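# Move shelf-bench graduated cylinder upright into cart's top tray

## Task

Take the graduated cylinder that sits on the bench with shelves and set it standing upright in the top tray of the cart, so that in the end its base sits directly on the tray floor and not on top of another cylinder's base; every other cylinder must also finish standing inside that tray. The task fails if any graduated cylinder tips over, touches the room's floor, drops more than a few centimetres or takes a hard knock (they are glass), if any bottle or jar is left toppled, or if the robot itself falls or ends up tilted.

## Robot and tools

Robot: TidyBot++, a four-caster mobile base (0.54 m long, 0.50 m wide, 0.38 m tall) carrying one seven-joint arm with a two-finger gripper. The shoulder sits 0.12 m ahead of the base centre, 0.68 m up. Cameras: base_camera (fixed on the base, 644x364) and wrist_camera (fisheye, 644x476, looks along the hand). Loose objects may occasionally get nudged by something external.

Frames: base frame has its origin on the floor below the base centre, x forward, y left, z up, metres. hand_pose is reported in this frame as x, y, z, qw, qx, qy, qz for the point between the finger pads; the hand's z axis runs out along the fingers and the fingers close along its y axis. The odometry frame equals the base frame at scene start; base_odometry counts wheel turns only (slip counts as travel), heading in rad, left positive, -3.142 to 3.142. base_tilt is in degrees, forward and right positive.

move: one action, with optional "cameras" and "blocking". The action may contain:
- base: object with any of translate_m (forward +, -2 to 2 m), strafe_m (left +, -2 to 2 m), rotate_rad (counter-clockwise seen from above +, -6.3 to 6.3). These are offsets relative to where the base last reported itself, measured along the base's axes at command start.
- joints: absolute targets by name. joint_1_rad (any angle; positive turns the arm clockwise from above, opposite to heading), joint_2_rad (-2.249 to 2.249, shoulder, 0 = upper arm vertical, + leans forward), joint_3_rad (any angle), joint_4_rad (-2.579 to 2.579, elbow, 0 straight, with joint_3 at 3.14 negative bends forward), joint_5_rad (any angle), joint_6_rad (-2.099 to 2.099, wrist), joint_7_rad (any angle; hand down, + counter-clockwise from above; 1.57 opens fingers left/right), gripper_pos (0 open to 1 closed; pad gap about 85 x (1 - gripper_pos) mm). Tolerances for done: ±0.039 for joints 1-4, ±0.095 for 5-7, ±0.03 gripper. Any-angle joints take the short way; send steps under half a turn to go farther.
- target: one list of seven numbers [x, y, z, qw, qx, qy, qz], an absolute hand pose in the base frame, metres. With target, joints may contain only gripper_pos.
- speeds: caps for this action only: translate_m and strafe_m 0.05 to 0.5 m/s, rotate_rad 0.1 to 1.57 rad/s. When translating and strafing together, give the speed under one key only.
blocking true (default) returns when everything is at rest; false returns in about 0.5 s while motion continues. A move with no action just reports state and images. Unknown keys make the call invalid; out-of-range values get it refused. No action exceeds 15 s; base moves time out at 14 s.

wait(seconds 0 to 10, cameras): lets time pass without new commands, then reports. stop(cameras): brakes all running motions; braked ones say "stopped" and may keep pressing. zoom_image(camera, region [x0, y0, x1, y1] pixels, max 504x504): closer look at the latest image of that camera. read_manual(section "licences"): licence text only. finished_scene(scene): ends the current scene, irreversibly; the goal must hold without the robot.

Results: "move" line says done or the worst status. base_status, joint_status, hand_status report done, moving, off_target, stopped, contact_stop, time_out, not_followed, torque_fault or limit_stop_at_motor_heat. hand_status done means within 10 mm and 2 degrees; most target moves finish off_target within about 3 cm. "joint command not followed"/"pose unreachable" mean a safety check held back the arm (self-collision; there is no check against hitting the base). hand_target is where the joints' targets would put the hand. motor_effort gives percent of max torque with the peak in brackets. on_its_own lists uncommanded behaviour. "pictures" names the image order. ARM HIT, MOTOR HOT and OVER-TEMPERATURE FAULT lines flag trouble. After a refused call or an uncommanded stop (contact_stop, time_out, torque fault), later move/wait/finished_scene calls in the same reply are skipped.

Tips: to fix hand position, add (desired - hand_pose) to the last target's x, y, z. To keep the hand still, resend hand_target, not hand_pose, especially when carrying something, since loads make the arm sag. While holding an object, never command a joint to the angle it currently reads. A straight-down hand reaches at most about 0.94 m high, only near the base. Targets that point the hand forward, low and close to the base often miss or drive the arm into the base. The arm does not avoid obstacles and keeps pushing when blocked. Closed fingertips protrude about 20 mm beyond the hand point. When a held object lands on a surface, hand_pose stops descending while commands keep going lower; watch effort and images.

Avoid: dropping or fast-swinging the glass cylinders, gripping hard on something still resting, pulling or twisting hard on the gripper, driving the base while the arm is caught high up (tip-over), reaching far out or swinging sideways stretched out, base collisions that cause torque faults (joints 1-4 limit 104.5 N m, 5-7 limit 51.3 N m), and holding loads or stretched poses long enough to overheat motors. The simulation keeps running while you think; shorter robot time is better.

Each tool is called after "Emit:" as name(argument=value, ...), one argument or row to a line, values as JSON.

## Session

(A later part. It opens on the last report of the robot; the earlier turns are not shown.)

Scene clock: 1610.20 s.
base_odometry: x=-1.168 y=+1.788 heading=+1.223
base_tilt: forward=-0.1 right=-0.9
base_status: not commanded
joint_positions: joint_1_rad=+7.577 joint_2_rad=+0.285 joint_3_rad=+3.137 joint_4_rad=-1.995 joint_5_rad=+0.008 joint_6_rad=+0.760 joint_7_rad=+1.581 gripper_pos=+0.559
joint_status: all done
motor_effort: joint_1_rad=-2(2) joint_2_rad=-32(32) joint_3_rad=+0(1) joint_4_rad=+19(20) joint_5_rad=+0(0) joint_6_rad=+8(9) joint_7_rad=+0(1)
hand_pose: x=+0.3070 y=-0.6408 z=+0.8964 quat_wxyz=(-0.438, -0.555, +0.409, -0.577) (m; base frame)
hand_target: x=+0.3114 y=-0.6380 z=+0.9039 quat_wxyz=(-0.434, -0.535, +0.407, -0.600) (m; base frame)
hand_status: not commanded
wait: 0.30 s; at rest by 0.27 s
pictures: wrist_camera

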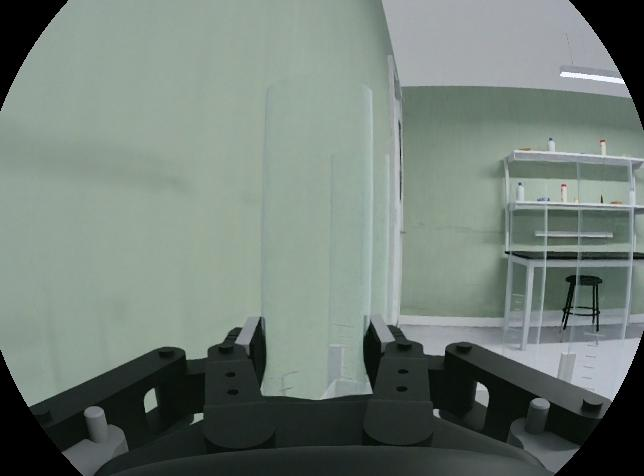

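Emit:
move(
  joints={"gripper_pos": 0.4},
  cameras=["wrist_camera"],
)

Scene clock: 1617.40 s.
move: done
base_odometry: x=-1.168 y=+1.788 heading=+1.223
base_tilt: forward=+0.0 right=-0.9
base_status: not commanded
joint_positions: joint_1_rad=+7.577 joint_2_rad=+0.285 joint_3_rad=+3.137 joint_4_rad=-1.995 joint_5_rad=+0.008 joint_6_rad=+0.770 joint_7_rad=+1.581 gripper_pos=+0.400
joint_status: all done
motor_effort: joint_1_rad=-1(2) joint_2_rad=-30(32) joint_3_rad=-1(1) joint_4_rad=+17(19) joint_5_rad=+0(1) joint_6_rad=+8(9) joint_7_rad=+1(1)
hand_pose: x=+0.3069 y=-0.6406 z=+0.8997 quat_wxyz=(-0.440, -0.552, +0.406, -0.580) (m; base frame)
hand_target: x=+0.3114 y=-0.6380 z=+0.9039 quat_wxyz=(-0.434, -0.535, +0.407, -0.600) (m; base frame)
hand_status: not commanded
pictures: wrist_camera

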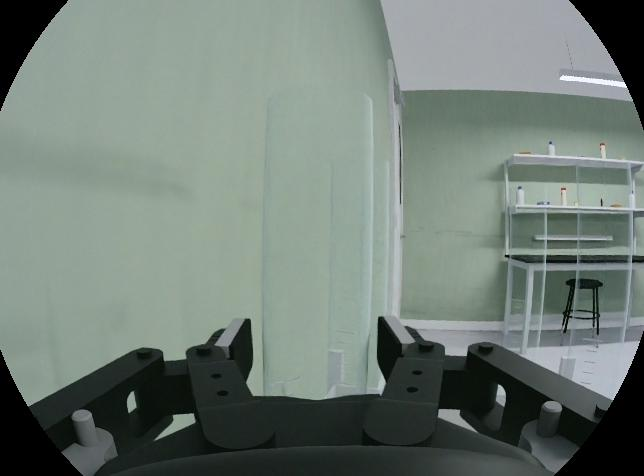

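Emit:
move(
  joints={"gripper_pos": 0.0},
  cameras=["wrist_camera"],
)

Scene clock: 1620.30 s.
move: done
base_odometry: x=-1.168 y=+1.788 heading=+1.223
base_tilt: forward=+0.0 right=-0.8
base_status: not commanded
joint_positions: joint_1_rad=+7.577 joint_2_rad=+0.285 joint_3_rad=+3.137 joint_4_rad=-1.995 joint_5_rad=+0.008 joint_6_rad=+0.770 joint_7_rad=+1.581 gripper_pos=+0.000
joint_status: all done
motor_effort: joint_1_rad=-1(2) joint_2_rad=-29(30) joint_3_rad=+0(1) joint_4_rad=+17(18) joint_5_rad=-1(1) joint_6_rad=+7(8) joint_7_rad=+0(1)
hand_pose: x=+0.3069 y=-0.6406 z=+0.8997 quat_wxyz=(-0.440, -0.552, +0.406, -0.580) (m; base frame)
hand_target: x=+0.3114 y=-0.6380 z=+0.9039 quat_wxyz=(-0.434, -0.535, +0.407, -0.600) (m; base frame)
hand_status: not commanded
pictures: wrist_camera

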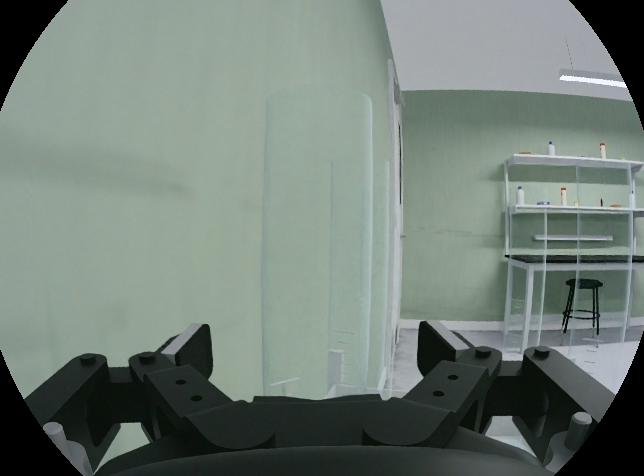

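Emit:
move(
  base={"translate_m": -0.0125, "strafe_m": 0.0484},
  speeds={"strafe_m": 0.08},
  cameras=["wrist_camera"],
)

Scene clock: 1626.13 s.
move: done
base_odometry: x=-1.218 y=+1.793 heading=+1.223
base_tilt: forward=+0.1 right=-1.0
base_status: done
joint_positions: joint_1_rad=+7.577 joint_2_rad=+0.287 joint_3_rad=+3.137 joint_4_rad=-1.995 joint_5_rad=+0.008 joint_6_rad=+0.771 joint_7_rad=+1.581 gripper_pos=+0.000
joint_status: not commanded
motor_effort: joint_1_rad=-2(3) joint_2_rad=-30(33) joint_3_rad=-1(2) joint_4_rad=+18(18) joint_5_rad=+0(1) joint_6_rad=+7(8) joint_7_rad=+0(1)
hand_pose: x=+0.3070 y=-0.6410 z=+0.8985 quat_wxyz=(-0.440, -0.552, +0.407, -0.580) (m; base frame)
hand_target: x=+0.3114 y=-0.6380 z=+0.9039 quat_wxyz=(-0.434, -0.535, +0.407, -0.600) (m; base frame)
hand_status: not commanded
pictures: wrist_camera

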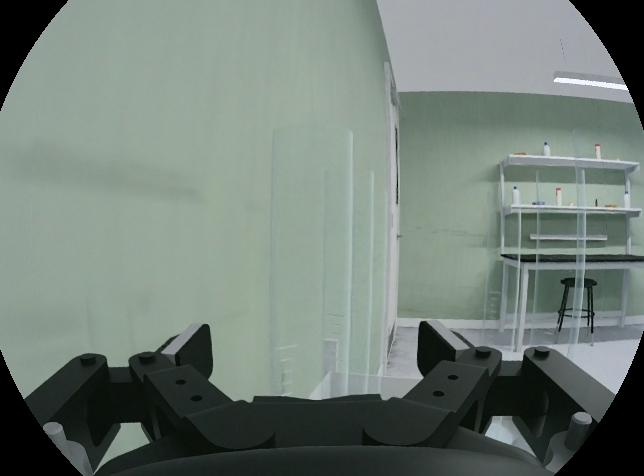

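Emit:
move(
  base={"translate_m": -0.0426, "strafe_m": 0.1646},
  speeds={"strafe_m": 0.12},
  cameras=["wrist_camera"],
)

Scene clock: 1632.20 s.
move: done
base_odometry: x=-1.387 y=+1.809 heading=+1.223
base_tilt: forward=+0.0 right=-0.9
base_status: done
joint_positions: joint_1_rad=+7.577 joint_2_rad=+0.289 joint_3_rad=+3.137 joint_4_rad=-1.995 joint_5_rad=+0.008 joint_6_rad=+0.771 joint_7_rad=+1.581 gripper_pos=+0.000
joint_status: not commanded
motor_effort: joint_1_rad=+0(3) joint_2_rad=-30(32) joint_3_rad=+0(1) joint_4_rad=+17(18) joint_5_rad=+0(1) joint_6_rad=+8(8) joint_7_rad=+0(1)
hand_pose: x=+0.3071 y=-0.6412 z=+0.8978 quat_wxyz=(-0.440, -0.553, +0.407, -0.579) (m; base frame)
hand_target: x=+0.3114 y=-0.6380 z=+0.9039 quat_wxyz=(-0.434, -0.535, +0.407, -0.600) (m; base frame)
hand_status: not commanded
pictures: wrist_camera

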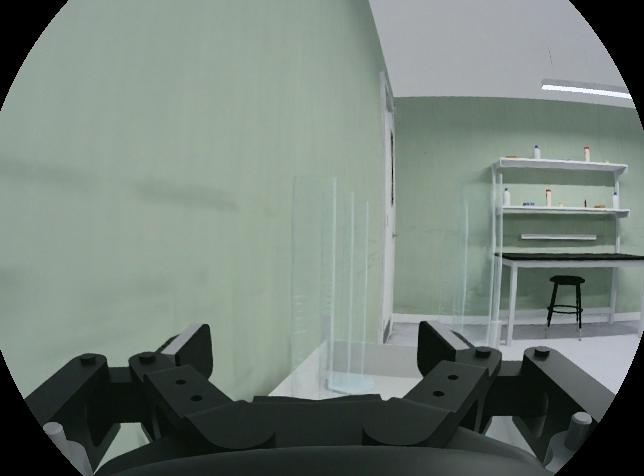

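Emit:
zoom_image(
  camera="wrist_camera",
  region=[250, 300, 430, 410],
)

Scaled by 2.800.

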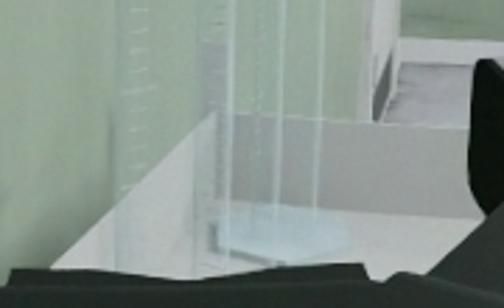

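Emit:
move(
  joints={"joint_2_rad": -0.01, "joint_4_rad": -1.28, "joint_6_rad": -0.93},
  cameras=["wrist_camera"],
)

Scene clock: 1678.90 s.
move: done
base_odometry: x=-1.387 y=+1.809 heading=+1.223
base_tilt: forward=-0.1 right=-1.0
base_status: not commanded
joint_positions: joint_1_rad=+7.577 joint_2_rad=-0.003 joint_3_rad=+3.137 joint_4_rad=-1.290 joint_5_rad=+0.008 joint_6_rad=-0.869 joint_7_rad=+1.581 gripper_pos=+0.000
joint_status: all done
motor_effort: joint_1_rad=-1(2) joint_2_rad=-22(32) joint_3_rad=-1(1) joint_4_rad=+20(22) joint_5_rad=+0(1) joint_6_rad=+6(8) joint_7_rad=+0(1)
hand_pose: x=+0.2741 y=-0.5383 z=+1.0186 quat_wxyz=(-0.289, -0.707, +0.525, -0.374) (m; base frame)
hand_target: x=+0.2741 y=-0.5253 z=+1.0125 quat_wxyz=(-0.269, -0.706, +0.544, -0.365) (m; base frame)
hand_status: not commanded
pictures: wrist_camera

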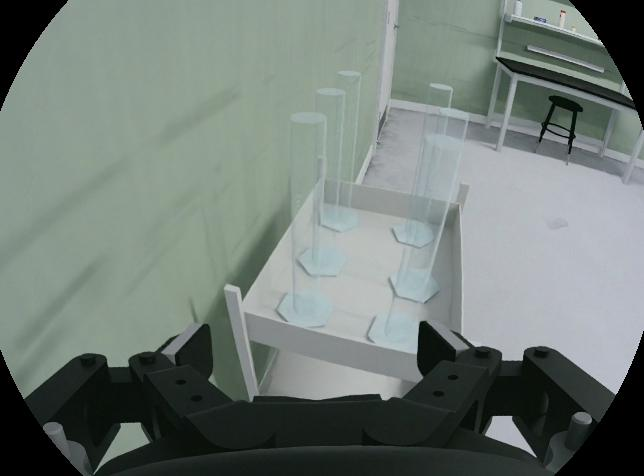

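Emit:
zoom_image(
  camera="wrist_camera",
  region=[220, 170, 480, 390],
)

Scaled by 1.938.

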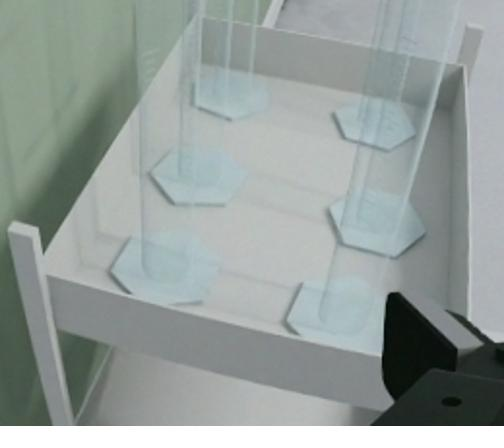

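Emit:
finished_scene(
  scene=1,
)

The scene is finished: the task was done.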